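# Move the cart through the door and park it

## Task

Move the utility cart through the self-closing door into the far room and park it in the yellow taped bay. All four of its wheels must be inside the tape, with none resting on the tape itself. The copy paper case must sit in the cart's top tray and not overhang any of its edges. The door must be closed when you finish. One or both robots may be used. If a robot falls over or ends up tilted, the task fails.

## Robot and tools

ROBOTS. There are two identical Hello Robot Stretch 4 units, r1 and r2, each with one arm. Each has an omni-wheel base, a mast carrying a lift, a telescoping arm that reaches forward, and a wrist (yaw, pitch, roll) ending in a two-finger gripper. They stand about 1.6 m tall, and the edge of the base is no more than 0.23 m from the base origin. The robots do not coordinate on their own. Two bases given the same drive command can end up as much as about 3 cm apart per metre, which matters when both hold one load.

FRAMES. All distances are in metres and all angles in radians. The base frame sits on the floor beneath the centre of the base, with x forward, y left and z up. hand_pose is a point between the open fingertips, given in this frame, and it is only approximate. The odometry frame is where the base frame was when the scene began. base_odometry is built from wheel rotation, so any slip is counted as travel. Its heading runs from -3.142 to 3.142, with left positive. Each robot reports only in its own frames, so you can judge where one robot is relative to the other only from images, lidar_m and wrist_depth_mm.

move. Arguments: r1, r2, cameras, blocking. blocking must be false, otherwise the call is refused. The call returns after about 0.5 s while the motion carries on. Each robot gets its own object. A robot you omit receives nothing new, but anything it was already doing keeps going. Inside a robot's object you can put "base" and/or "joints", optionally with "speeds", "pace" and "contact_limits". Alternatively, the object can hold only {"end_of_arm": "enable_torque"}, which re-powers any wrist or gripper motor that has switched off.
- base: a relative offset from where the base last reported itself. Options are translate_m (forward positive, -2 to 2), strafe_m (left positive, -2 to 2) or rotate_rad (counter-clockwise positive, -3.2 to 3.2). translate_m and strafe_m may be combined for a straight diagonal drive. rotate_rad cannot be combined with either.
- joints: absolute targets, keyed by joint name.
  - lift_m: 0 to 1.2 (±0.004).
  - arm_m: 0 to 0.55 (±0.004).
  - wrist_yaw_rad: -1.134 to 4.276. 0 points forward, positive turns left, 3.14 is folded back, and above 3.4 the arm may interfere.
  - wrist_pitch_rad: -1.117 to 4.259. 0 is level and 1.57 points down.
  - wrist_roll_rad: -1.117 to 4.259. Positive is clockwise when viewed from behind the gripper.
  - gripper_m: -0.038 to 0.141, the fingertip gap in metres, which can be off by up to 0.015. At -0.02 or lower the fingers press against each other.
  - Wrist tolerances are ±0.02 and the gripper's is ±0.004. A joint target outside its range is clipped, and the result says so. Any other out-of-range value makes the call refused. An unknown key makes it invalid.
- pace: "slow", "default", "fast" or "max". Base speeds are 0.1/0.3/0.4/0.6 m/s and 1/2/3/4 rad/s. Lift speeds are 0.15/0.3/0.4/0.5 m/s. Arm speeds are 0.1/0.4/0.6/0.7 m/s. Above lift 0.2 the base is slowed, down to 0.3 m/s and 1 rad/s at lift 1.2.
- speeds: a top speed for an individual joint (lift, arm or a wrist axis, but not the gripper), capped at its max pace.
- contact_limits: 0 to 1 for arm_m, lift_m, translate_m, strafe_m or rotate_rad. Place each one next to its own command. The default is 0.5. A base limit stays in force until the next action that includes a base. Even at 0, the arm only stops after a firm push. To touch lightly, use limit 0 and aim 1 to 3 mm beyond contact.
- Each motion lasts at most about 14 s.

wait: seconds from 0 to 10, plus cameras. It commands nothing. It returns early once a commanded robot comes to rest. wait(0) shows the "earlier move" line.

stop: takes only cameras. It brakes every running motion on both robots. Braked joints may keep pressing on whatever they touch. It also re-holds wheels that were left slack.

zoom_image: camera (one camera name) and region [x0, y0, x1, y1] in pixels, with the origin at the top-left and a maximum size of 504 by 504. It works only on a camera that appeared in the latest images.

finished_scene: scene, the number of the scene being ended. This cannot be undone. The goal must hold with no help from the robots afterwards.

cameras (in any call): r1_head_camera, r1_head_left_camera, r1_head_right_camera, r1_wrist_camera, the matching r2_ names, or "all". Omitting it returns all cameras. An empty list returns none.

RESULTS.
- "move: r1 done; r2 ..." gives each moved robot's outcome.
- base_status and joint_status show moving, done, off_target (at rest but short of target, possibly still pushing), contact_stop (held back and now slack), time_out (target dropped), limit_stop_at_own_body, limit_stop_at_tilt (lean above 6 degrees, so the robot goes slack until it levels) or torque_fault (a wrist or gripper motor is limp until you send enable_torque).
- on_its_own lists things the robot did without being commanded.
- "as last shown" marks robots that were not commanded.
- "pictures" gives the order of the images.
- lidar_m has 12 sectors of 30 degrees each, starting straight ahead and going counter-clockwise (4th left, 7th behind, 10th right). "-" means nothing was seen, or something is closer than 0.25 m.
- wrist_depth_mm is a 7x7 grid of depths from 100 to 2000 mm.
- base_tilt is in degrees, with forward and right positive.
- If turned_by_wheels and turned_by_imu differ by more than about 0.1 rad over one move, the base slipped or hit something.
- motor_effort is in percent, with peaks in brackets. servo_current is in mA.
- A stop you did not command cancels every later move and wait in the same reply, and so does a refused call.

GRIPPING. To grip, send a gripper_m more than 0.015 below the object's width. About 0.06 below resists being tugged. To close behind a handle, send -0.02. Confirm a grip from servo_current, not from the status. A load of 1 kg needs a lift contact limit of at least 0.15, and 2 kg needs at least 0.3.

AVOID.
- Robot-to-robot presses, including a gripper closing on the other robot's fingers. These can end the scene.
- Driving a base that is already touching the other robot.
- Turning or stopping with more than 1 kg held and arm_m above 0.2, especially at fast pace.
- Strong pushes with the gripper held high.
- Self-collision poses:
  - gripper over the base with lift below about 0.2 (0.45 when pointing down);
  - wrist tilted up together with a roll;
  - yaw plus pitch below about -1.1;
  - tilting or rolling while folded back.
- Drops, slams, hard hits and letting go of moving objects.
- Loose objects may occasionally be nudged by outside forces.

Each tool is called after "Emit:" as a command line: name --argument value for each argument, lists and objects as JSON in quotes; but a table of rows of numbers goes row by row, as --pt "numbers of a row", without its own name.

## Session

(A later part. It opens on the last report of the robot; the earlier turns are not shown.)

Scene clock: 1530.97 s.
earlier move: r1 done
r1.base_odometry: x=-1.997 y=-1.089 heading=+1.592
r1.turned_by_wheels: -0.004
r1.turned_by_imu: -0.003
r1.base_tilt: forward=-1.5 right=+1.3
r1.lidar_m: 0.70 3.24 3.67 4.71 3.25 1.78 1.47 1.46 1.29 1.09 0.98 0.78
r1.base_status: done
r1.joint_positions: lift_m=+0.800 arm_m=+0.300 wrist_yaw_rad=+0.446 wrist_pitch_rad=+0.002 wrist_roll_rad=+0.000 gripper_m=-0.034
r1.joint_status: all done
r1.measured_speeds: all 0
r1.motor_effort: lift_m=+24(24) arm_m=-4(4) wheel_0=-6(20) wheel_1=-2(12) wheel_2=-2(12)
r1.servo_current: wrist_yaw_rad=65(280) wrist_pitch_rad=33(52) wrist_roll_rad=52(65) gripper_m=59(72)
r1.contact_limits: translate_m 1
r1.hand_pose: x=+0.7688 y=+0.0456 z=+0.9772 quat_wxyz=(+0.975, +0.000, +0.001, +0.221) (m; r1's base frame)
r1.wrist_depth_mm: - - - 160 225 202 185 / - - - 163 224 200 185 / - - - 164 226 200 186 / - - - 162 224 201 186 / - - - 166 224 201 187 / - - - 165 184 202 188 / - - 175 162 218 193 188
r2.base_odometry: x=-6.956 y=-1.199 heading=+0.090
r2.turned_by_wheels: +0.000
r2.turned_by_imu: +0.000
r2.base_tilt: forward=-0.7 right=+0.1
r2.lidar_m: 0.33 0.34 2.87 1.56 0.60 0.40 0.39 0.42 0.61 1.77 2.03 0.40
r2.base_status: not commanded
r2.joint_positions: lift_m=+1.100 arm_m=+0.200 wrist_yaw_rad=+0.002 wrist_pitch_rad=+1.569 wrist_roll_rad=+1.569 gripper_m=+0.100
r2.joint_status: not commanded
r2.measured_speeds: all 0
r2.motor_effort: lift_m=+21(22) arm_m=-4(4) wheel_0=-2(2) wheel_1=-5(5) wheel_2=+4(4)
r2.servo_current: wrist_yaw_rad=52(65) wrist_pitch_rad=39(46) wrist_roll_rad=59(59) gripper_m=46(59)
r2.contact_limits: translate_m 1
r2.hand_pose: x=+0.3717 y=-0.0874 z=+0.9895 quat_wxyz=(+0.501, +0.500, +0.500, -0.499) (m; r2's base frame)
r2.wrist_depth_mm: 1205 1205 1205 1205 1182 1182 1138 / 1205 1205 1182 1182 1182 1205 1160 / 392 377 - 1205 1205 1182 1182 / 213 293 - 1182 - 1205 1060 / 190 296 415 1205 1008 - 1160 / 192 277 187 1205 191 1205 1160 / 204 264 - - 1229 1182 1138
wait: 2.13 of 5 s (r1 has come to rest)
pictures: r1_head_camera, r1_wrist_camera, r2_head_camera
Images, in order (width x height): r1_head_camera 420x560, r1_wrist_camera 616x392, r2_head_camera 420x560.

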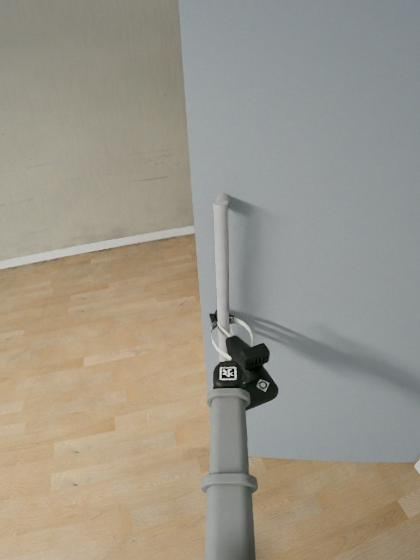

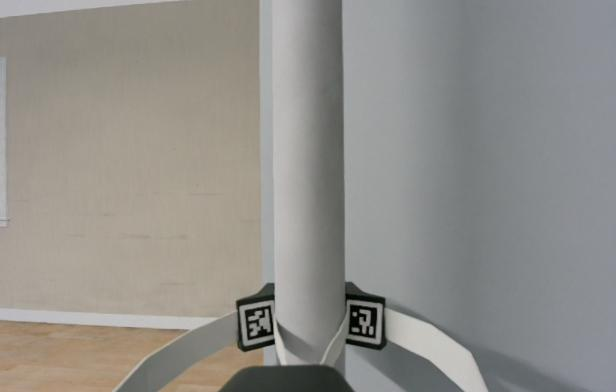

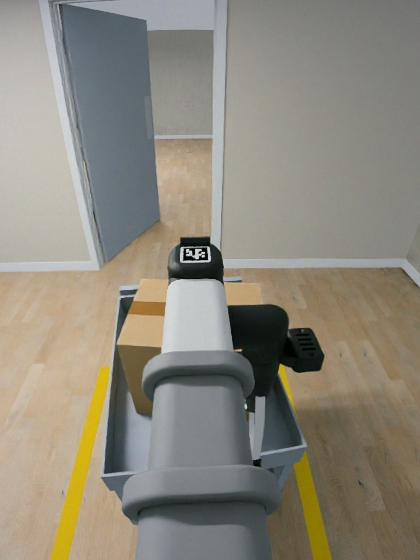

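Emit:
move --r1 '{"base":{"translate_m":0.163,"strafe_m":0.09},"joints":{"wrist_yaw_rad":0.35},"speeds":{"wrist_yaw_rad":0.1},"pace":"slow","contact_limits":{"translate_m":1.0}}' --cameras '[]' --blocking false

Emit:
wait --seconds 5 --cameras '[]'

Emit:
move --r1 '{"base":{"translate_m":0.178,"strafe_m":0.10},"joints":{"wrist_yaw_rad":0.20},"speeds":{"wrist_yaw_rad":0.1},"pace":"slow","contact_limits":{"translate_m":1.0}}' --cameras '[]' --blocking false

Emit:
wait --seconds 5 --cameras '["r1_head_camera","r1_wrist_camera","r2_head_camera"]'

Emit:
move --r1 '{"base":{"translate_m":0.182,"strafe_m":0.094},"joints":{"wrist_yaw_rad":0.0},"speeds":{"wrist_yaw_rad":0.1},"pace":"slow","contact_limits":{"translate_m":1.0}}' --cameras '[]' --blocking false

Emit:
wait --seconds 5 --cameras '["r1_head_camera","r1_wrist_camera","r2_head_camera"]'

Scene clock: 1544.80 s.
move: r1 moving
r1.base_odometry: x=-2.004 y=-1.077 heading=+1.592
r1.turned_by_wheels: +0.000
r1.turned_by_imu: -0.001
r1.base_tilt: forward=-1.6 right=+1.3
r1.lidar_m: 0.68 3.22 3.63 4.70 3.23 1.78 1.49 1.49 1.29 1.08 1.01 0.79
r1.base_status: translate_m moving; strafe_m moving
r1.joint_positions: lift_m=+0.800 arm_m=+0.300 wrist_yaw_rad=+0.405 wrist_pitch_rad=+0.002 wrist_roll_rad=+0.000 gripper_m=-0.034
r1.joint_status: wrist_yaw_rad moving
r1.measured_speeds: translate_m=+0.049 strafe_m=+0.026 rotate_rad=+0.001 lift_m=+0.000 arm_m=+0.000 wrist_yaw_rad=-0.100 wrist_pitch_rad=+0.000 wrist_roll_rad=+0.000
r1.motor_effort: lift_m=+24(24) arm_m=-3(4) wheel_0=-2(8) wheel_1=+4(4) wheel_2=-4(6)
r1.servo_current: wrist_yaw_rad=59(72) wrist_pitch_rad=46(46) wrist_roll_rad=46(52) gripper_m=65(65)
r1.contact_limits: translate_m 1
r1.hand_pose: x=+0.7704 y=+0.0333 z=+0.9772 quat_wxyz=(+0.980, +0.000, +0.001, +0.201) (m; r1's base frame)
r1.wrist_depth_mm: - - - 162 224 202 187 / - - - 163 223 200 187 / - - - 163 227 201 187 / - - - 163 223 202 189 / - - - 164 224 203 189 / - - - 165 214 202 189 / - - 170 162 222 195 189
r2: as last shown
r2.base_tilt: forward=-0.6 right=+0.1
r2.lidar_m: 0.34 0.36 2.89 1.57 0.57 0.42 0.39 0.43 0.61 1.74 2.03 0.36
r2.motor_effort: lift_m=+21(21) arm_m=-4(4) wheel_0=-2(2) wheel_1=-5(5) wheel_2=+4(4)
r2.servo_current: wrist_yaw_rad=39(59) wrist_pitch_rad=39(46) wrist_roll_rad=39(59) gripper_m=46(59)
r2.contact_limits: translate_m 1
r2.wrist_depth_mm: 1205 1205 1205 1182 1205 1205 1160 / 1205 1205 1205 1205 1205 1182 1160 / 397 377 - 1205 1205 1205 1160 / 213 291 - 1205 - 1205 1060 / 191 296 415 1205 991 - 1160 / 193 278 189 1205 191 1205 1138 / 205 265 - - 1229 1205 1160
pictures: none
No camera images: "cameras" was empty.

Scene clock: 1547.47 s.
earlier move: r1 done
r1.base_odometry: x=-2.089 y=-0.928 heading=+1.589
r1.turned_by_wheels: -0.003
r1.turned_by_imu: -0.114
r1.base_tilt: forward=-1.5 right=+1.3
r1.lidar_m: 0.67 3.03 3.29 4.71 4.65 2.18 1.72 1.68 1.48 1.12 0.96 0.77
r1.base_status: done
r1.joint_positions: lift_m=+0.800 arm_m=+0.300 wrist_yaw_rad=+0.330 wrist_pitch_rad=+0.002 wrist_roll_rad=+0.000 gripper_m=-0.034
r1.joint_status: all done
r1.measured_speeds: all 0
r1.on_its_own: wrist_yaw_rad is at rest, and its servo_current (111 mA) is outside its rest range (0 to 104 mA)
r1.motor_effort: lift_m=+24(24) arm_m=-6(6) wheel_0=-19(29) wheel_1=-10(10) wheel_2=-8(20)
r1.servo_current: wrist_yaw_rad=111(137) wrist_pitch_rad=39(52) wrist_roll_rad=39(72) gripper_m=59(72)
r1.contact_limits: translate_m 1
r1.hand_pose: x=+0.7723 y=+0.0109 z=+0.9772 quat_wxyz=(+0.986, +0.000, +0.001, +0.164) (m; r1's base frame)
r1.wrist_depth_mm: - - - 160 220 208 191 / - - - 161 220 208 191 / - - - 161 220 206 193 / - - - 161 224 206 193 / - - - 167 224 207 193 / - - - 162 179 204 195 / - - 156 161 223 199 194
r2.base_odometry: x=-6.956 y=-1.199 heading=+0.090
r2.turned_by_wheels: +0.000
r2.turned_by_imu: +0.000
r2.base_tilt: forward=-0.7 right=+0.1
r2.lidar_m: 0.34 0.36 2.89 1.54 0.58 0.43 0.39 0.43 0.62 1.73 2.05 0.38
r2.base_status: not commanded
r2.joint_positions: lift_m=+1.100 arm_m=+0.200 wrist_yaw_rad=+0.002 wrist_pitch_rad=+1.569 wrist_roll_rad=+1.569 gripper_m=+0.100
r2.joint_status: not commanded
r2.measured_speeds: all 0
r2.motor_effort: lift_m=+21(22) arm_m=-3(4) wheel_0=-2(3) wheel_1=-5(5) wheel_2=+4(4)
r2.servo_current: wrist_yaw_rad=59(72) wrist_pitch_rad=46(46) wrist_roll_rad=39(65) gripper_m=52(59)
r2.contact_limits: translate_m 1
r2.hand_pose: x=+0.3717 y=-0.0874 z=+0.9895 quat_wxyz=(+0.501, +0.500, +0.500, -0.499) (m; r2's base frame)
r2.wrist_depth_mm: 1182 1205 1182 1182 1205 1205 1138 / 1205 1205 1205 1205 1205 1205 1182 / 394 377 - 1205 1205 1205 1160 / 214 291 - 1205 - 1182 1060 / 191 293 415 1182 1008 - 1160 / 193 278 188 1205 191 1205 1138 / 204 264 - - 1182 1205 1138
wait: 2.67 of 5 s (r1 has come to rest)
pictures: none
No camera images: "cameras" was empty.

Scene clock: 1547.97 s.
move: r1 moving
r1.base_odometry: x=-2.097 y=-0.915 heading=+1.587
r1.turned_by_wheels: -0.002
r1.turned_by_imu: -0.002
r1.base_tilt: forward=-1.5 right=+1.3
r1.lidar_m: 0.71 3.03 3.27 4.74 4.64 2.20 1.71 1.69 1.46 1.13 0.92 0.76
r1.base_status: translate_m moving; strafe_m moving
r1.joint_positions: lift_m=+0.800 arm_m=+0.300 wrist_yaw_rad=+0.297 wrist_pitch_rad=+0.002 wrist_roll_rad=+0.000 gripper_m=-0.034
r1.joint_status: wrist_yaw_rad moving
r1.measured_speeds: translate_m=+0.049 strafe_m=+0.028 rotate_rad=-0.001 lift_m=+0.000 arm_m=+0.000 wrist_yaw_rad=-0.100 wrist_pitch_rad=+0.000 wrist_roll_rad=+0.000
r1.motor_effort: lift_m=+24(24) arm_m=-6(6) wheel_0=-14(18) wheel_1=-2(9) wheel_2=-12(12)
r1.servo_current: wrist_yaw_rad=91(111) wrist_pitch_rad=39(46) wrist_roll_rad=46(59) gripper_m=65(65)
r1.contact_limits: translate_m 1
r1.hand_pose: x=+0.7725 y=+0.0009 z=+0.9772 quat_wxyz=(+0.989, +0.000, +0.001, +0.148) (m; r1's base frame)
r1.wrist_depth_mm: - - - 161 222 207 192 / - - - 161 224 208 194 / - - - 162 226 207 193 / - - - 162 224 207 195 / - - - 166 225 208 195 / - - - 163 179 206 195 / - - 156 161 223 203 195
r2: as last shown
r2.lidar_m: 0.33 0.35 2.89 1.53 0.59 0.42 0.39 0.44 0.60 1.75 2.05 0.39
r2.motor_effort: lift_m=+21(21) arm_m=-4(4) wheel_0=-2(3) wheel_1=-4(5) wheel_2=+4(4)
r2.servo_current: wrist_yaw_rad=52(59) wrist_pitch_rad=46(52) wrist_roll_rad=39(59) gripper_m=46(52)
r2.contact_limits: translate_m 1
r2.wrist_depth_mm: 1160 1205 1229 1182 1205 1205 1138 / 1205 1205 1205 1205 1182 1229 1160 / 397 377 - 1182 1205 1205 1160 / 214 290 - 1229 - 1182 1078 / 191 294 415 1182 1008 - 1138 / 193 278 187 1229 193 1205 1160 / 204 265 - - 1205 1205 1138
pictures: none
No camera images: "cameras" was empty.

Scene clock: 1550.83 s.
earlier move: r1 done
r1.base_odometry: x=-2.192 y=-0.751 heading=+1.587
r1.turned_by_wheels: +0.000
r1.turned_by_imu: -0.184
r1.base_tilt: forward=-1.5 right=+1.3
r1.lidar_m: 0.70 2.80 2.84 3.63 4.63 3.02 2.11 1.93 1.81 1.22 0.94 0.76
r1.base_status: done
r1.joint_positions: lift_m=+0.800 arm_m=+0.300 wrist_yaw_rad=+0.183 wrist_pitch_rad=+0.002 wrist_roll_rad=+0.000 gripper_m=-0.034
r1.joint_status: all done
r1.measured_speeds: all 0
r1.motor_effort: lift_m=+24(24) arm_m=-8(8) wheel_0=-16(31) wheel_1=-9(10) wheel_2=-1(24)
r1.servo_current: wrist_yaw_rad=104(137) wrist_pitch_rad=46(52) wrist_roll_rad=52(78) gripper_m=59(72)
r1.contact_limits: translate_m 1
r1.hand_pose: x=+0.7708 y=-0.0336 z=+0.9772 quat_wxyz=(+0.996, +0.000, +0.001, +0.091) (m; r1's base frame)
r1.wrist_depth_mm: - - - 163 228 213 202 / - - - 164 228 215 202 / - - - 167 229 213 204 / - - - 164 230 214 204 / - - - 168 229 214 205 / - - - 164 182 215 204 / - - 173 163 226 208 204
r2.base_odometry: x=-6.956 y=-1.199 heading=+0.090
r2.turned_by_wheels: +0.000
r2.turned_by_imu: +0.000
r2.base_tilt: forward=-0.7 right=+0.1
r2.lidar_m: 0.35 0.37 2.84 1.56 0.60 0.41 0.40 0.43 0.60 1.73 2.04 0.37
r2.base_status: not commanded
r2.joint_positions: lift_m=+1.100 arm_m=+0.200 wrist_yaw_rad=+0.002 wrist_pitch_rad=+1.569 wrist_roll_rad=+1.569 gripper_m=+0.100
r2.joint_status: not commanded
r2.measured_speeds: all 0
r2.motor_effort: lift_m=+21(22) arm_m=-3(4) wheel_0=-2(3) wheel_1=-4(5) wheel_2=+4(4)
r2.servo_current: wrist_yaw_rad=59(59) wrist_pitch_rad=46(52) wrist_roll_rad=46(59) gripper_m=46(59)
r2.contact_limits: translate_m 1
r2.hand_pose: x=+0.3717 y=-0.0874 z=+0.9895 quat_wxyz=(+0.501, +0.500, +0.500, -0.499) (m; r2's base frame)
r2.wrist_depth_mm: 1205 1205 1229 1205 1205 1205 1160 / 1182 1229 1205 1205 1182 1205 1160 / 394 379 - 1205 1205 1205 1160 / 214 290 - 1205 - 1160 1060 / 190 294 415 1182 1008 - 1138 / 193 277 188 1205 192 1229 1118 / 205 265 - - 1205 1229 1160
wait: 2.87 of 5 s (r1 has come to rest)
pictures: r1_head_camera, r1_wrist_camera, r2_head_camera
Images, in order (width x height): r1_head_camera 420x560, r1_wrist_camera 616x392, r2_head_camera 420x560.

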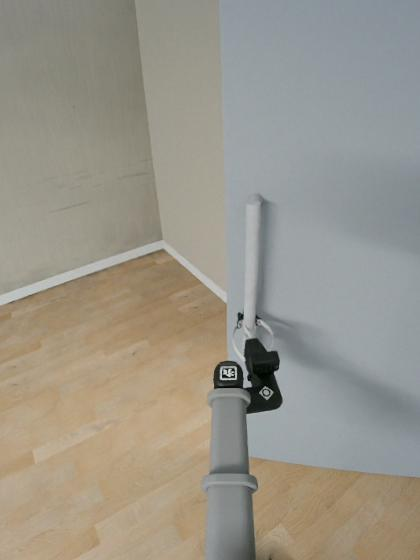

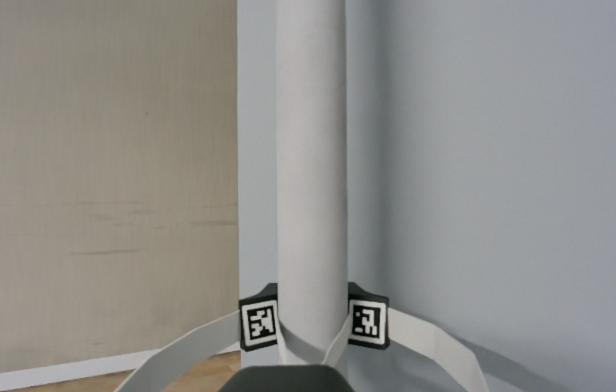

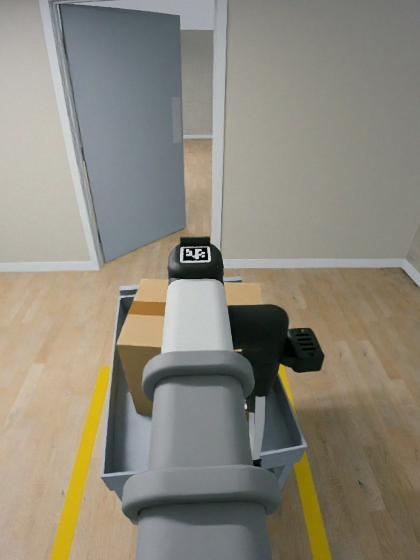

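Scene clock: 1551.33 s.
move: r1 moving
r1.base_odometry: x=-2.198 y=-0.739 heading=+1.586
r1.turned_by_wheels: -0.001
r1.turned_by_imu: -0.001
r1.base_tilt: forward=-1.6 right=+1.3
r1.lidar_m: 0.68 2.76 2.85 3.63 4.63 3.02 2.09 1.95 1.82 1.22 0.94 0.76
r1.base_status: translate_m moving; strafe_m moving
r1.joint_positions: lift_m=+0.800 arm_m=+0.300 wrist_yaw_rad=+0.153 wrist_pitch_rad=+0.002 wrist_roll_rad=+0.000 gripper_m=-0.034
r1.joint_status: wrist_yaw_rad moving
r1.measured_speeds: translate_m=+0.050 strafe_m=+0.025 rotate_rad=-0.002 lift_m=+0.000 arm_m=+0.000 wrist_yaw_rad=-0.099 wrist_pitch_rad=+0.000 wrist_roll_rad=+0.000
r1.motor_effort: lift_m=+24(24) arm_m=-8(8) wheel_0=-11(14) wheel_1=+0(6) wheel_2=-6(7)
r1.servo_current: wrist_yaw_rad=46(104) wrist_pitch_rad=33(52) wrist_roll_rad=52(78) gripper_m=65(65)
r1.contact_limits: translate_m 1
r1.hand_pose: x=+0.7696 y=-0.0423 z=+0.9772 quat_wxyz=(+0.997, +0.000, +0.001, +0.077) (m; r1's base frame)
r1.wrist_depth_mm: - - - 160 228 213 203 / - - - 164 229 215 204 / - - - 164 229 214 204 / - - - 164 231 214 205 / - - - 167 230 216 206 / - - - 165 182 216 206 / - - 174 163 228 211 206
r2: as last shown
r2.lidar_m: 0.34 0.36 2.87 1.56 0.60 0.42 0.38 0.42 0.61 1.73 2.05 0.37
r2.motor_effort: lift_m=+21(21) arm_m=-4(4) wheel_0=-2(2) wheel_1=-4(5) wheel_2=+4(4)
r2.servo_current: wrist_yaw_rad=46(59) wrist_pitch_rad=39(46) wrist_roll_rad=52(52) gripper_m=52(52)
r2.contact_limits: translate_m 1
r2.wrist_depth_mm: 1229 1205 1205 1205 1229 1205 1182 / 1229 1205 1182 1229 1182 1205 1160 / 394 377 - 1205 1205 1229 1138 / 213 291 - 1205 - 1205 1078 / 190 294 418 1182 1008 - 1160 / 193 278 188 1205 191 1205 1160 / 204 265 - - 1205 1205 1160
pictures: none
No camera images: "cameras" was empty.

Scene clock: 1554.17 s.
earlier move: r1 done
r1.base_odometry: x=-2.288 y=-0.570 heading=+1.586
r1.turned_by_wheels: +0.000
r1.turned_by_imu: -0.175
r1.base_tilt: forward=-1.5 right=+1.3
r1.lidar_m: 0.67 2.35 2.55 2.97 4.66 4.40 2.53 2.19 2.19 1.32 0.92 0.75
r1.base_status: done
r1.joint_positions: lift_m=+0.800 arm_m=+0.300 wrist_yaw_rad=-0.006 wrist_pitch_rad=+0.002 wrist_roll_rad=+0.000 gripper_m=-0.034
r1.joint_status: all done
r1.measured_speeds: all 0
r1.motor_effort: lift_m=+24(24) arm_m=-9(9) wheel_0=-13(28) wheel_1=-7(10) wheel_2=+1(20)
r1.servo_current: wrist_yaw_rad=85(104) wrist_pitch_rad=39(52) wrist_roll_rad=65(78) gripper_m=65(65)
r1.contact_limits: translate_m 1
r1.hand_pose: x=+0.7592 y=-0.0891 z=+0.9772 quat_wxyz=(+1.000, +0.000, +0.001, -0.003) (m; r1's base frame)
r1.wrist_depth_mm: - - 251 163 234 225 220 / - - 250 165 236 227 220 / - - 251 165 235 227 221 / - - 252 166 236 228 221 / - - 253 167 236 228 223 / - - 183 168 183 228 223 / - 141 177 164 236 224 224
r2.base_odometry: x=-6.956 y=-1.199 heading=+0.090
r2.turned_by_wheels: +0.000
r2.turned_by_imu: +0.000
r2.base_tilt: forward=-0.6 right=+0.0
r2.lidar_m: 0.34 0.36 2.85 1.55 0.57 0.42 0.37 0.42 0.60 1.74 2.04 0.38
r2.base_status: not commanded
r2.joint_positions: lift_m=+1.100 arm_m=+0.200 wrist_yaw_rad=+0.002 wrist_pitch_rad=+1.569 wrist_roll_rad=+1.569 gripper_m=+0.100
r2.joint_status: not commanded
r2.measured_speeds: all 0
r2.motor_effort: lift_m=+21(22) arm_m=-4(4) wheel_0=-2(3) wheel_1=-5(5) wheel_2=+4(4)
r2.servo_current: wrist_yaw_rad=46(65) wrist_pitch_rad=33(46) wrist_roll_rad=46(59) gripper_m=52(59)
r2.contact_limits: translate_m 1
r2.hand_pose: x=+0.3717 y=-0.0874 z=+0.9895 quat_wxyz=(+0.501, +0.500, +0.500, -0.499) (m; r2's base frame)
r2.wrist_depth_mm: 1205 1205 1229 1205 1205 1182 1160 / 1182 1182 1182 1182 1205 1182 1138 / 394 377 - 1229 1182 1182 1160 / 214 291 - 1182 - 1205 1060 / 191 293 415 1205 991 - 1160 / 192 278 188 1205 192 1205 1138 / 205 264 - - 1205 1229 1160
wait: 2.83 of 5 s (r1 has come to rest)
pictures: r1_head_camera, r1_wrist_camera, r2_head_camera
Images, in order (width x height): r1_head_camera 420x560, r1_wrist_camera 616x392, r2_head_camera 420x560.

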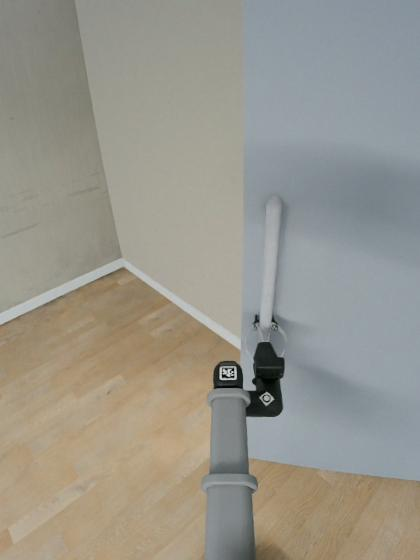

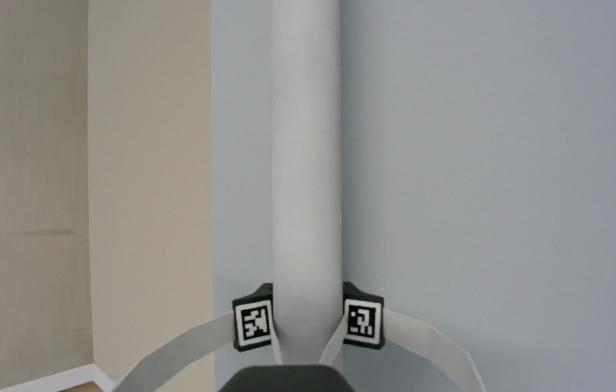

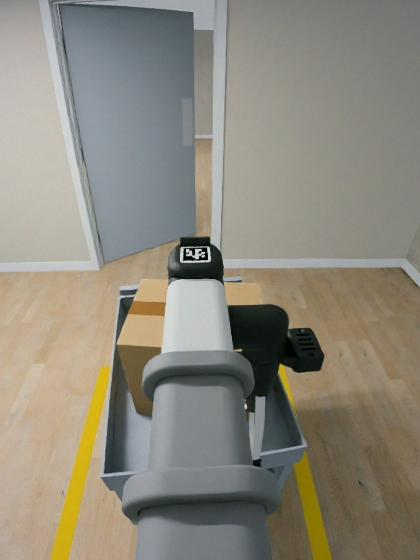

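Emit:
move --r1 '{"base":{"translate_m":0.18,"strafe_m":0.075},"joints":{"wrist_yaw_rad":-0.15},"speeds":{"wrist_yaw_rad":0.1},"pace":"slow","contact_limits":{"translate_m":1.0}}' --cameras '[]' --blocking false

Emit:
wait --seconds 5 --cameras '["r1_head_camera","r1_wrist_camera","r2_head_camera"]'

Scene clock: 1558.97 s.
move: r1 moving
r1.base_odometry: x=-2.294 y=-0.557 heading=+1.585
r1.turned_by_wheels: -0.001
r1.turned_by_imu: -0.001
r1.base_tilt: forward=-1.6 right=+1.3
r1.lidar_m: 0.67 2.31 2.53 2.94 4.64 4.57 2.56 2.21 2.21 1.29 0.93 0.76
r1.base_status: translate_m moving; strafe_m moving
r1.joint_positions: lift_m=+0.800 arm_m=+0.300 wrist_yaw_rad=-0.041 wrist_pitch_rad=+0.002 wrist_roll_rad=+0.000 gripper_m=-0.034
r1.joint_status: wrist_yaw_rad moving
r1.measured_speeds: translate_m=+0.049 strafe_m=+0.020 rotate_rad=-0.002 lift_m=+0.000 arm_m=+0.000 wrist_yaw_rad=-0.100 wrist_pitch_rad=+0.000 wrist_roll_rad=+0.000
r1.motor_effort: lift_m=+24(24) arm_m=-9(9) wheel_0=-5(12) wheel_1=+1(5) wheel_2=-2(4)
r1.servo_current: wrist_yaw_rad=52(72) wrist_pitch_rad=33(46) wrist_roll_rad=39(59) gripper_m=59(65)
r1.contact_limits: translate_m 1
r1.hand_pose: x=+0.7559 y=-0.0993 z=+0.9772 quat_wxyz=(+1.000, +0.000, +0.001, -0.021) (m; r1's base frame)
r1.wrist_depth_mm: - - 250 163 235 229 223 / 1983 - 252 164 236 229 223 / 1983 - 250 164 237 230 223 / 1983 - 252 164 236 230 224 / 1921 - 252 166 238 229 225 / 1983 - 184 166 235 230 224 / - 142 182 163 237 228 225
r2: as last shown
r2.base_tilt: forward=-0.7 right=+0.0
r2.lidar_m: 0.33 0.34 2.88 1.52 0.57 0.42 0.39 0.41 0.60 1.76 2.02 0.38
r2.motor_effort: lift_m=+21(21) arm_m=-3(4) wheel_0=-2(2) wheel_1=-4(5) wheel_2=+4(4)
r2.servo_current: wrist_yaw_rad=39(52) wrist_pitch_rad=39(46) wrist_roll_rad=46(59) gripper_m=59(59)
r2.contact_limits: translate_m 1
r2.wrist_depth_mm: 1205 1205 1182 1205 1205 1182 1160 / 1205 1205 1205 1205 1205 1205 1160 / 394 377 - 1205 1205 1182 1160 / 213 290 - 1182 - 1182 1060 / 191 293 415 1205 1008 - 1138 / 193 277 188 1205 192 1229 1138 / 205 265 - - 1229 1255 1138
pictures: none
No camera images: "cameras" was empty.

Scene clock: 1561.83 s.
earlier move: r1 done
r1.base_odometry: x=-2.365 y=-0.390 heading=+1.584
r1.turned_by_wheels: -0.001
r1.turned_by_imu: -0.151
r1.base_tilt: forward=-1.5 right=+1.3
r1.lidar_m: 0.67 1.73 2.33 2.51 3.79 4.72 3.11 2.45 2.41 1.33 0.88 0.74
r1.base_status: done
r1.joint_positions: lift_m=+0.800 arm_m=+0.300 wrist_yaw_rad=-0.153 wrist_pitch_rad=+0.002 wrist_roll_rad=+0.000 gripper_m=-0.034
r1.joint_status: all done
r1.measured_speeds: all 0
r1.motor_effort: lift_m=+24(24) arm_m=-8(9) wheel_0=-13(28) wheel_1=-6(11) wheel_2=+2(20)
r1.servo_current: wrist_yaw_rad=46(91) wrist_pitch_rad=26(52) wrist_roll_rad=46(65) gripper_m=59(72)
r1.contact_limits: translate_m 1
r1.hand_pose: x=+0.7430 y=-0.1302 z=+0.9772 quat_wxyz=(+0.997, +0.000, +0.001, -0.076) (m; r1's base frame)
r1.wrist_depth_mm: - - 246 165 240 236 236 / - - 247 165 241 236 235 / - - 248 166 241 237 236 / - - 248 166 242 239 236 / - - 248 167 242 239 237 / - - 186 167 182 240 237 / - - 248 164 241 137 237
r2.base_odometry: x=-6.956 y=-1.199 heading=+0.090
r2.turned_by_wheels: +0.000
r2.turned_by_imu: +0.000
r2.base_tilt: forward=-0.7 right=+0.0
r2.lidar_m: 0.35 0.35 2.87 1.55 0.61 0.41 0.40 0.44 0.58 1.78 2.06 0.38
r2.base_status: not commanded
r2.joint_positions: lift_m=+1.100 arm_m=+0.200 wrist_yaw_rad=+0.002 wrist_pitch_rad=+1.569 wrist_roll_rad=+1.569 gripper_m=+0.100
r2.joint_status: not commanded
r2.measured_speeds: all 0
r2.motor_effort: lift_m=+21(22) arm_m=-4(4) wheel_0=-2(3) wheel_1=-4(5) wheel_2=+4(4)
r2.servo_current: wrist_yaw_rad=46(65) wrist_pitch_rad=39(46) wrist_roll_rad=52(65) gripper_m=59(59)
r2.contact_limits: translate_m 1
r2.hand_pose: x=+0.3717 y=-0.0874 z=+0.9895 quat_wxyz=(+0.501, +0.500, +0.500, -0.499) (m; r2's base frame)
r2.wrist_depth_mm: 1205 1205 1205 1205 1205 1205 1160 / 1205 1182 1205 1205 1205 1205 1160 / 392 379 - 1229 1205 1205 1182 / 213 291 - 1205 - 1205 1078 / 191 293 415 1205 976 - 1160 / 192 277 188 1182 191 1205 1160 / 204 264 - - 1205 1182 1138
wait: 2.87 of 5 s (r1 has come to rest)
pictures: r1_head_camera, r1_wrist_camera, r2_head_camera
Images, in order (width x height): r1_head_camera 420x560, r1_wrist_camera 616x392, r2_head_camera 420x560.

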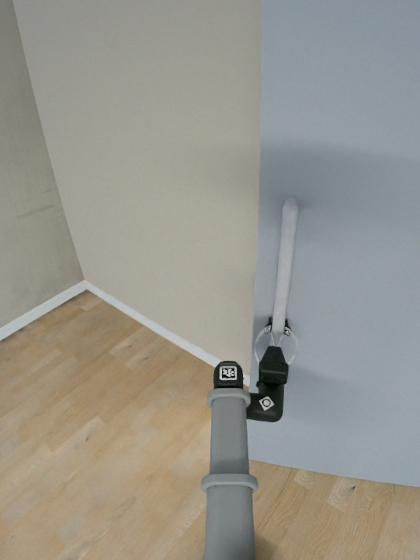

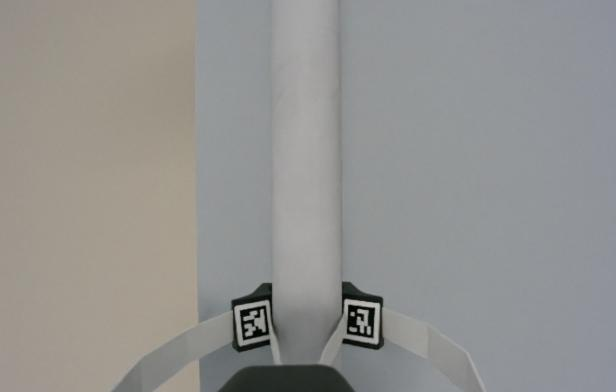

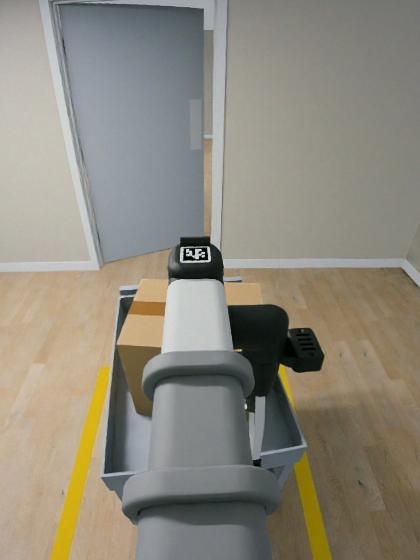

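Emit:
move --r1 '{"base":{"translate_m":0.17,"strafe_m":-0.01},"joints":{"wrist_yaw_rad":-0.3},"speeds":{"wrist_yaw_rad":0.1},"pace":"slow","contact_limits":{"translate_m":0.7}}' --cameras '[]' --blocking false

Emit:
wait --seconds 5 --cameras '["r1_head_camera","r1_wrist_camera","r2_head_camera"]'

Scene clock: 1568.07 s.
move: r1 moving
r1.base_odometry: x=-2.365 y=-0.378 heading=+1.583
r1.turned_by_wheels: -0.001
r1.turned_by_imu: -0.001
r1.base_tilt: forward=-1.5 right=+1.3
r1.lidar_m: 0.66 1.70 2.33 2.51 3.81 4.74 3.09 2.46 2.39 1.34 0.87 0.74
r1.base_status: translate_m moving; strafe_m moving
r1.joint_positions: lift_m=+0.800 arm_m=+0.300 wrist_yaw_rad=-0.191 wrist_pitch_rad=+0.002 wrist_roll_rad=+0.000 gripper_m=-0.034
r1.joint_status: wrist_yaw_rad moving
r1.measured_speeds: translate_m=+0.049 strafe_m=-0.003 rotate_rad=+0.003 lift_m=+0.000 arm_m=+0.000 wrist_yaw_rad=-0.100 wrist_pitch_rad=+0.000 wrist_roll_rad=+0.000
r1.motor_effort: lift_m=+23(24) arm_m=-8(8) wheel_0=-6(13) wheel_1=-1(4) wheel_2=-6(6)
r1.servo_current: wrist_yaw_rad=33(65) wrist_pitch_rad=33(52) wrist_roll_rad=39(72) gripper_m=59(65)
r1.contact_limits: translate_m 0.7
r1.hand_pose: x=+0.7378 y=-0.1406 z=+0.9772 quat_wxyz=(+0.995, +0.000, +0.001, -0.095) (m; r1's base frame)
r1.wrist_depth_mm: - - 246 164 240 236 235 / - - 246 164 241 237 235 / - - 246 165 241 238 235 / - - 247 164 241 238 235 / - - 248 167 242 240 237 / - - 186 167 183 240 238 / - 135 248 164 242 136 238
r2: as last shown
r2.lidar_m: 0.34 0.35 2.88 1.54 0.58 0.39 0.40 0.42 0.55 1.73 2.04 0.39
r2.motor_effort: lift_m=+21(22) arm_m=-4(4) wheel_0=-2(2) wheel_1=-5(5) wheel_2=+4(4)
r2.servo_current: wrist_yaw_rad=52(52) wrist_pitch_rad=39(46) wrist_roll_rad=39(52) gripper_m=46(52)
r2.contact_limits: translate_m 1
r2.wrist_depth_mm: 1205 1205 1205 1205 1205 1182 1182 / 1205 1205 1182 1182 1205 1160 1160 / 394 377 - 1182 1205 1182 1182 / 214 291 - 1205 - 1205 1078 / 190 294 415 1205 991 - 1182 / 192 277 187 1182 192 1205 1138 / 205 265 - - 1205 1205 1138
pictures: none
No camera images: "cameras" was empty.

Scene clock: 1570.57 s.
earlier move: r1 done
r1.base_odometry: x=-2.357 y=-0.220 heading=+1.583
r1.turned_by_wheels: -0.001
r1.turned_by_imu: -0.003
r1.base_tilt: forward=-1.5 right=+1.3
r1.lidar_m: 0.65 1.48 2.22 2.45 3.64 4.87 3.24 2.53 2.49 1.17 0.82 0.72
r1.base_status: done
r1.joint_positions: lift_m=+0.800 arm_m=+0.300 wrist_yaw_rad=-0.297 wrist_pitch_rad=+0.002 wrist_roll_rad=+0.000 gripper_m=-0.034
r1.joint_status: all done
r1.measured_speeds: all 0
r1.motor_effort: lift_m=+23(24) arm_m=-8(8) wheel_0=-14(14) wheel_1=-3(4) wheel_2=-1(6)
r1.servo_current: wrist_yaw_rad=59(98) wrist_pitch_rad=39(52) wrist_roll_rad=46(72) gripper_m=59(72)
r1.contact_limits: translate_m 0.7
r1.hand_pose: x=+0.7214 y=-0.1681 z=+0.9772 quat_wxyz=(+0.989, +0.000, +0.001, -0.148) (m; r1's base frame)
r1.wrist_depth_mm: - - 246 163 237 233 229 / - - 247 164 239 234 229 / - - 248 164 239 235 229 / - - 250 164 239 236 231 / - - 248 166 240 234 231 / - - 186 166 182 236 232 / - - 250 163 239 235 233
r2.base_odometry: x=-6.956 y=-1.199 heading=+0.090
r2.turned_by_wheels: +0.000
r2.turned_by_imu: +0.000
r2.base_tilt: forward=-0.7 right=+0.1
r2.lidar_m: 0.32 0.35 2.86 1.55 0.57 0.41 0.38 0.41 0.60 1.74 2.03 0.39
r2.base_status: not commanded
r2.joint_positions: lift_m=+1.100 arm_m=+0.200 wrist_yaw_rad=+0.002 wrist_pitch_rad=+1.569 wrist_roll_rad=+1.569 gripper_m=+0.100
r2.joint_status: not commanded
r2.measured_speeds: all 0
r2.motor_effort: lift_m=+21(22) arm_m=-3(4) wheel_0=-2(2) wheel_1=-4(5) wheel_2=+4(4)
r2.servo_current: wrist_yaw_rad=39(59) wrist_pitch_rad=39(52) wrist_roll_rad=52(65) gripper_m=52(65)
r2.contact_limits: translate_m 1
r2.hand_pose: x=+0.3717 y=-0.0874 z=+0.9895 quat_wxyz=(+0.501, +0.500, +0.500, -0.499) (m; r2's base frame)
r2.wrist_depth_mm: 1182 1182 1182 1205 1205 1182 1160 / 1229 1205 1182 1205 1205 1182 1160 / 394 377 - 1182 1205 1205 1160 / 213 291 - 1205 - 1205 1060 / 190 293 415 1205 991 - 1160 / 193 278 188 1205 191 1205 1160 / 205 264 - - 1205 1182 1138
wait: 2.50 of 5 s (r1 has come to rest)
pictures: r1_head_camera, r1_wrist_camera, r2_head_camera
Images, in order (width x height): r1_head_camera 420x560, r1_wrist_camera 616x392, r2_head_camera 420x560.

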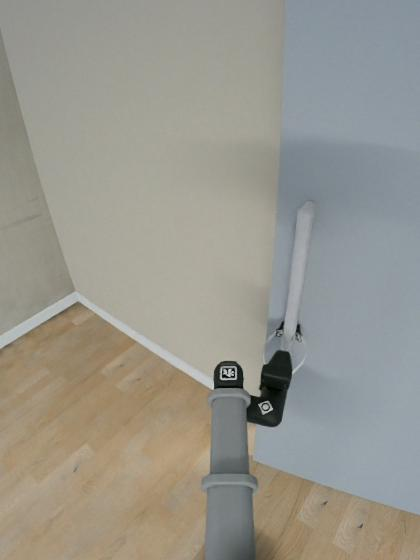

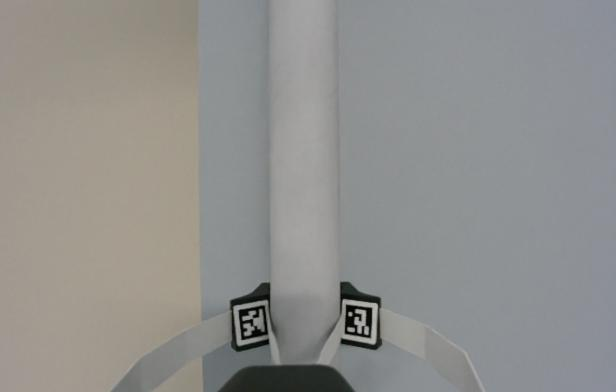

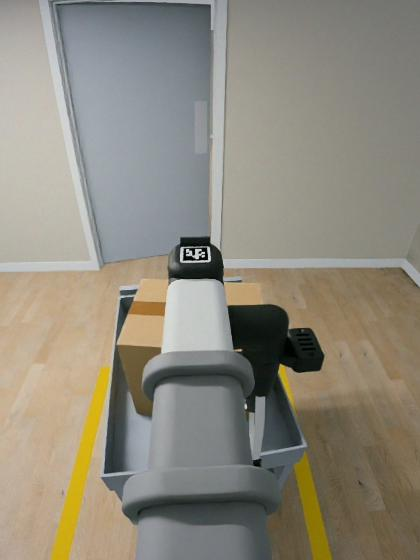

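Emit:
move --r1 '{"base":{"translate_m":0.07,"strafe_m":-0.02},"joints":{"wrist_yaw_rad":-0.37},"speeds":{"wrist_yaw_rad":0.1},"pace":"slow","contact_limits":{"translate_m":0.5}}' --cameras '[]' --blocking false

Emit:
wait --seconds 5 --cameras '["r1_wrist_camera","r2_head_camera"]'

Scene clock: 1575.07 s.
move: r1 moving
r1.base_odometry: x=-2.354 y=-0.208 heading=+1.582
r1.turned_by_wheels: -0.001
r1.turned_by_imu: -0.001
r1.base_tilt: forward=-1.5 right=+1.3
r1.lidar_m: 0.65 1.46 2.22 2.42 3.63 4.90 3.22 2.53 2.50 1.15 0.79 0.70
r1.base_status: translate_m moving; strafe_m moving
r1.joint_positions: lift_m=+0.800 arm_m=+0.300 wrist_yaw_rad=-0.335 wrist_pitch_rad=+0.002 wrist_roll_rad=+0.000 gripper_m=-0.034
r1.joint_status: wrist_yaw_rad moving
r1.measured_speeds: translate_m=+0.049 strafe_m=-0.014 rotate_rad=+0.005 lift_m=+0.000 arm_m=+0.000 wrist_yaw_rad=-0.081 wrist_pitch_rad=+0.000 wrist_roll_rad=+0.000
r1.motor_effort: lift_m=+24(24) arm_m=-8(8) wheel_0=-5(13) wheel_1=-1(5) wheel_2=-4(5)
r1.servo_current: wrist_yaw_rad=85(85) wrist_pitch_rad=46(46) wrist_roll_rad=46(59) gripper_m=59(65)
r1.contact_limits: translate_m 0.5
r1.hand_pose: x=+0.7148 y=-0.1775 z=+0.9772 quat_wxyz=(+0.986, +0.000, +0.001, -0.167) (m; r1's base frame)
r1.wrist_depth_mm: - - 247 162 237 234 230 / - - 247 165 238 233 230 / - - 249 164 239 235 231 / - - 248 164 240 236 231 / - - 249 165 239 236 232 / - - 185 166 239 237 233 / - 137 249 164 239 235 234
r2: as last shown
r2.lidar_m: 0.33 0.35 2.88 1.56 0.59 0.43 0.38 0.44 0.60 1.72 2.04 0.39
r2.motor_effort: lift_m=+21(22) arm_m=-4(4) wheel_0=-2(2) wheel_1=-5(5) wheel_2=+4(4)
r2.servo_current: wrist_yaw_rad=46(46) wrist_pitch_rad=46(46) wrist_roll_rad=46(59) gripper_m=52(59)
r2.contact_limits: translate_m 1
r2.wrist_depth_mm: 1182 1205 1205 1205 1182 1205 1160 / 1205 1205 1182 1205 1229 1205 1182 / 394 377 - 1205 1229 1205 1182 / 213 290 - 1182 - 1205 1060 / 190 293 413 1182 1025 - 1182 / 192 278 188 1229 191 1229 1160 / 204 266 - - 1205 1229 1160
pictures: none
No camera images: "cameras" was empty.

Scene clock: 1576.53 s.
earlier move: r1 done
r1.base_odometry: x=-2.338 y=-0.150 heading=+1.582
r1.turned_by_wheels: +0.000
r1.turned_by_imu: +0.000
r1.base_tilt: forward=-1.6 right=+1.3
r1.lidar_m: 0.65 1.40 2.21 2.40 3.59 4.94 3.29 2.57 2.35 1.06 0.76 0.67
r1.base_status: done
r1.joint_positions: lift_m=+0.800 arm_m=+0.300 wrist_yaw_rad=-0.367 wrist_pitch_rad=+0.002 wrist_roll_rad=+0.000 gripper_m=-0.034
r1.joint_status: all done
r1.measured_speeds: all 0
r1.motor_effort: lift_m=+24(24) arm_m=-4(8) wheel_0=-7(13) wheel_1=+0(5) wheel_2=+2(5)
r1.servo_current: wrist_yaw_rad=46(85) wrist_pitch_rad=46(52) wrist_roll_rad=52(59) gripper_m=65(65)
r1.contact_limits: translate_m 0.5
r1.hand_pose: x=+0.7087 y=-0.1852 z=+0.9772 quat_wxyz=(+0.983, +0.000, +0.001, -0.183) (m; r1's base frame)
r1.wrist_depth_mm: - - 248 162 235 229 225 / - - 249 163 236 229 225 / - - 248 167 236 231 226 / - - 251 165 237 232 227 / - - 252 166 238 232 228 / - - 187 167 236 234 229 / - 138 250 163 178 230 229
r2.base_odometry: x=-6.956 y=-1.199 heading=+0.090
r2.turned_by_wheels: +0.000
r2.turned_by_imu: +0.000
r2.base_tilt: forward=-0.7 right=+0.1
r2.lidar_m: 0.33 0.36 2.89 1.60 0.57 0.44 0.39 0.40 0.61 1.73 2.04 0.37
r2.base_status: not commanded
r2.joint_positions: lift_m=+1.100 arm_m=+0.200 wrist_yaw_rad=+0.002 wrist_pitch_rad=+1.569 wrist_roll_rad=+1.569 gripper_m=+0.100
r2.joint_status: not commanded
r2.measured_speeds: all 0
r2.motor_effort: lift_m=+21(22) arm_m=-4(4) wheel_0=-2(2) wheel_1=-5(5) wheel_2=+4(4)
r2.servo_current: wrist_yaw_rad=46(65) wrist_pitch_rad=33(46) wrist_roll_rad=39(59) gripper_m=52(59)
r2.contact_limits: translate_m 1
r2.hand_pose: x=+0.3717 y=-0.0874 z=+0.9895 quat_wxyz=(+0.501, +0.500, +0.500, -0.499) (m; r2's base frame)
r2.wrist_depth_mm: 1229 1205 1182 1229 1205 1205 1160 / 1205 1205 1205 1205 1205 1205 1160 / 392 377 - 1182 1205 1229 1160 / 213 291 - 1205 - 1205 1060 / 190 296 415 1229 1008 - 1160 / 192 278 188 1182 192 1229 1138 / 204 264 - - 1229 1205 1138
wait: 1.47 of 5 s (r1 has come to rest)
pictures: r1_wrist_camera, r2_head_camera
Images, in order (width x height): r1_wrist_camera 616x392, r2_head_camera 420x560.

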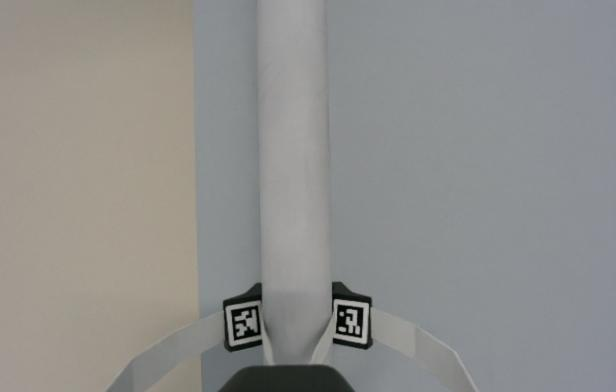

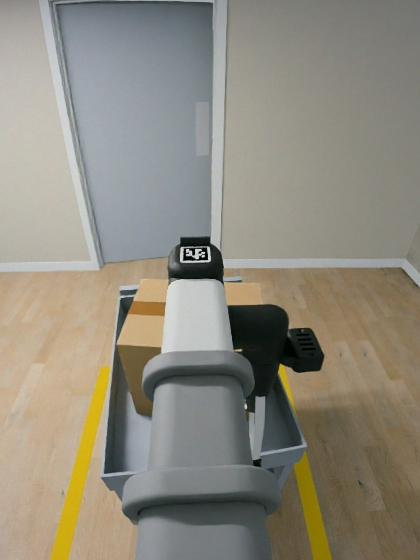

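Emit:
move --r1 '{"base":{"translate_m":0.03,"strafe_m":-0.01},"pace":"slow","contact_limits":{"translate_m":0.3}}' --cameras '[]' --blocking false

Emit:
wait --seconds 3 --cameras '["r2_head_camera"]'

Emit:
zoom_image --camera "r2_head_camera" --region '[150, 0, 270, 240]'

Scene clock: 1588.43 s.
move: r1 moving
r1.base_odometry: x=-2.334 y=-0.137 heading=+1.582
r1.turned_by_wheels: +0.000
r1.turned_by_imu: +0.000
r1.base_tilt: forward=-1.6 right=+1.3
r1.lidar_m: 0.64 1.36 2.20 2.38 3.59 4.95 3.26 2.56 2.30 1.03 0.74 0.66
r1.base_status: translate_m moving; strafe_m moving
r1.joint_positions: lift_m=+0.800 arm_m=+0.300 wrist_yaw_rad=-0.367 wrist_pitch_rad=+0.002 wrist_roll_rad=+0.000 gripper_m=-0.034
r1.joint_status: not commanded
r1.measured_speeds: translate_m=+0.048 strafe_m=-0.016 rotate_rad=+0.000 lift_m=+0.000 arm_m=+0.000 wrist_yaw_rad=+0.000 wrist_pitch_rad=+0.000 wrist_roll_rad=+0.000
r1.motor_effort: lift_m=+24(24) arm_m=-4(5) wheel_0=+1(6) wheel_1=+2(3) wheel_2=-4(4)
r1.servo_current: wrist_yaw_rad=46(59) wrist_pitch_rad=33(52) wrist_roll_rad=39(65) gripper_m=59(65)
r1.contact_limits: translate_m 0.3
r1.hand_pose: x=+0.7087 y=-0.1852 z=+0.9772 quat_wxyz=(+0.983, +0.000, +0.001, -0.183) (m; r1's base frame)
r1.wrist_depth_mm: - 439 248 162 235 229 225 / - 445 248 163 236 229 224 / - 442 249 165 236 229 226 / - 445 250 165 236 230 226 / - 442 251 166 236 231 225 / - 445 250 166 235 232 227 / - 138 251 163 236 230 228
r2: as last shown
r2.base_tilt: forward=-0.6 right=+0.1
r2.lidar_m: 0.32 0.35 2.87 1.54 0.60 0.43 0.40 0.42 0.58 1.72 2.04 0.38
r2.motor_effort: lift_m=+21(21) arm_m=-4(4) wheel_0=-2(2) wheel_1=-4(5) wheel_2=+4(4)
r2.servo_current: wrist_yaw_rad=46(59) wrist_pitch_rad=33(46) wrist_roll_rad=39(52) gripper_m=52(52)
r2.contact_limits: translate_m 1
r2.wrist_depth_mm: 1205 1205 1182 1205 1205 1182 1160 / 1182 1205 1229 1205 1205 1205 1160 / 394 377 - 1182 1229 1182 1182 / 213 291 - 1182 - 1205 1078 / 191 294 418 1182 1008 - 1160 / 193 278 188 1205 191 1205 1138 / 204 265 - - 1229 1229 1138
pictures: none
No camera images: "cameras" was empty.

Scene clock: 1589.30 s.
earlier move: r1 done
r1.base_odometry: x=-2.328 y=-0.120 heading=+1.582
r1.turned_by_wheels: -0.001
r1.turned_by_imu: -0.001
r1.base_tilt: forward=-1.5 right=+1.3
r1.lidar_m: 0.67 1.32 2.18 2.36 3.54 4.98 3.26 2.56 2.25 1.04 0.73 0.65
r1.base_status: done
r1.joint_positions: lift_m=+0.800 arm_m=+0.300 wrist_yaw_rad=-0.367 wrist_pitch_rad=+0.002 wrist_roll_rad=+0.000 gripper_m=-0.034
r1.joint_status: not commanded
r1.measured_speeds: all 0
r1.motor_effort: lift_m=+24(24) arm_m=-4(5) wheel_0=-8(8) wheel_1=-2(3) wheel_2=-1(5)
r1.servo_current: wrist_yaw_rad=52(59) wrist_pitch_rad=33(52) wrist_roll_rad=52(65) gripper_m=59(65)
r1.contact_limits: translate_m 0.3
r1.hand_pose: x=+0.7087 y=-0.1852 z=+0.9772 quat_wxyz=(+0.983, +0.000, +0.001, -0.183) (m; r1's base frame)
r1.wrist_depth_mm: - 427 249 162 234 227 221 / - 427 251 164 235 227 223 / - 430 252 164 235 228 222 / - 427 252 165 235 229 223 / - 430 254 165 236 229 224 / - 433 207 165 234 230 224 / - 427 252 163 236 228 225
r2.base_odometry: x=-6.956 y=-1.199 heading=+0.090
r2.turned_by_wheels: +0.000
r2.turned_by_imu: +0.000
r2.base_tilt: forward=-0.7 right=+0.1
r2.lidar_m: 0.33 0.34 2.89 1.57 0.59 0.43 0.38 0.44 0.58 1.72 2.04 0.38
r2.base_status: not commanded
r2.joint_positions: lift_m=+1.100 arm_m=+0.200 wrist_yaw_rad=+0.002 wrist_pitch_rad=+1.569 wrist_roll_rad=+1.569 gripper_m=+0.100
r2.joint_status: not commanded
r2.measured_speeds: all 0
r2.motor_effort: lift_m=+21(21) arm_m=-3(4) wheel_0=-2(2) wheel_1=-4(5) wheel_2=+4(4)
r2.servo_current: wrist_yaw_rad=46(59) wrist_pitch_rad=46(52) wrist_roll_rad=59(59) gripper_m=52(59)
r2.contact_limits: translate_m 1
r2.hand_pose: x=+0.3717 y=-0.0874 z=+0.9895 quat_wxyz=(+0.501, +0.500, +0.500, -0.499) (m; r2's base frame)
r2.wrist_depth_mm: 1205 1182 1205 1229 1182 1182 1138 / 1182 1205 1182 1205 1182 1205 1138 / 394 377 - 1182 1205 1182 1182 / 213 291 - 1205 - 1205 1078 / 190 293 415 1205 1025 - 1160 / 192 278 187 1205 192 1182 1160 / 204 265 - - 1205 1205 1138
wait: 0.87 of 3 s (r1 has come to rest)
pictures: r2_head_camera
Images, in order (width x height): r2_head_camera 420x560.

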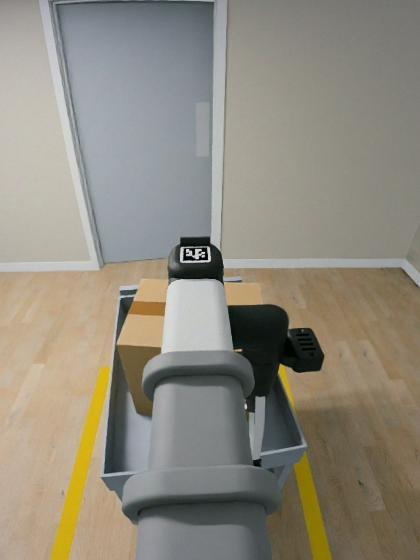

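Scaled by 2.100 from the camera's 420x560 image, which has a finer 1200x1600 frame.

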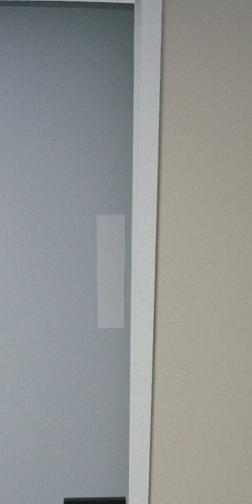

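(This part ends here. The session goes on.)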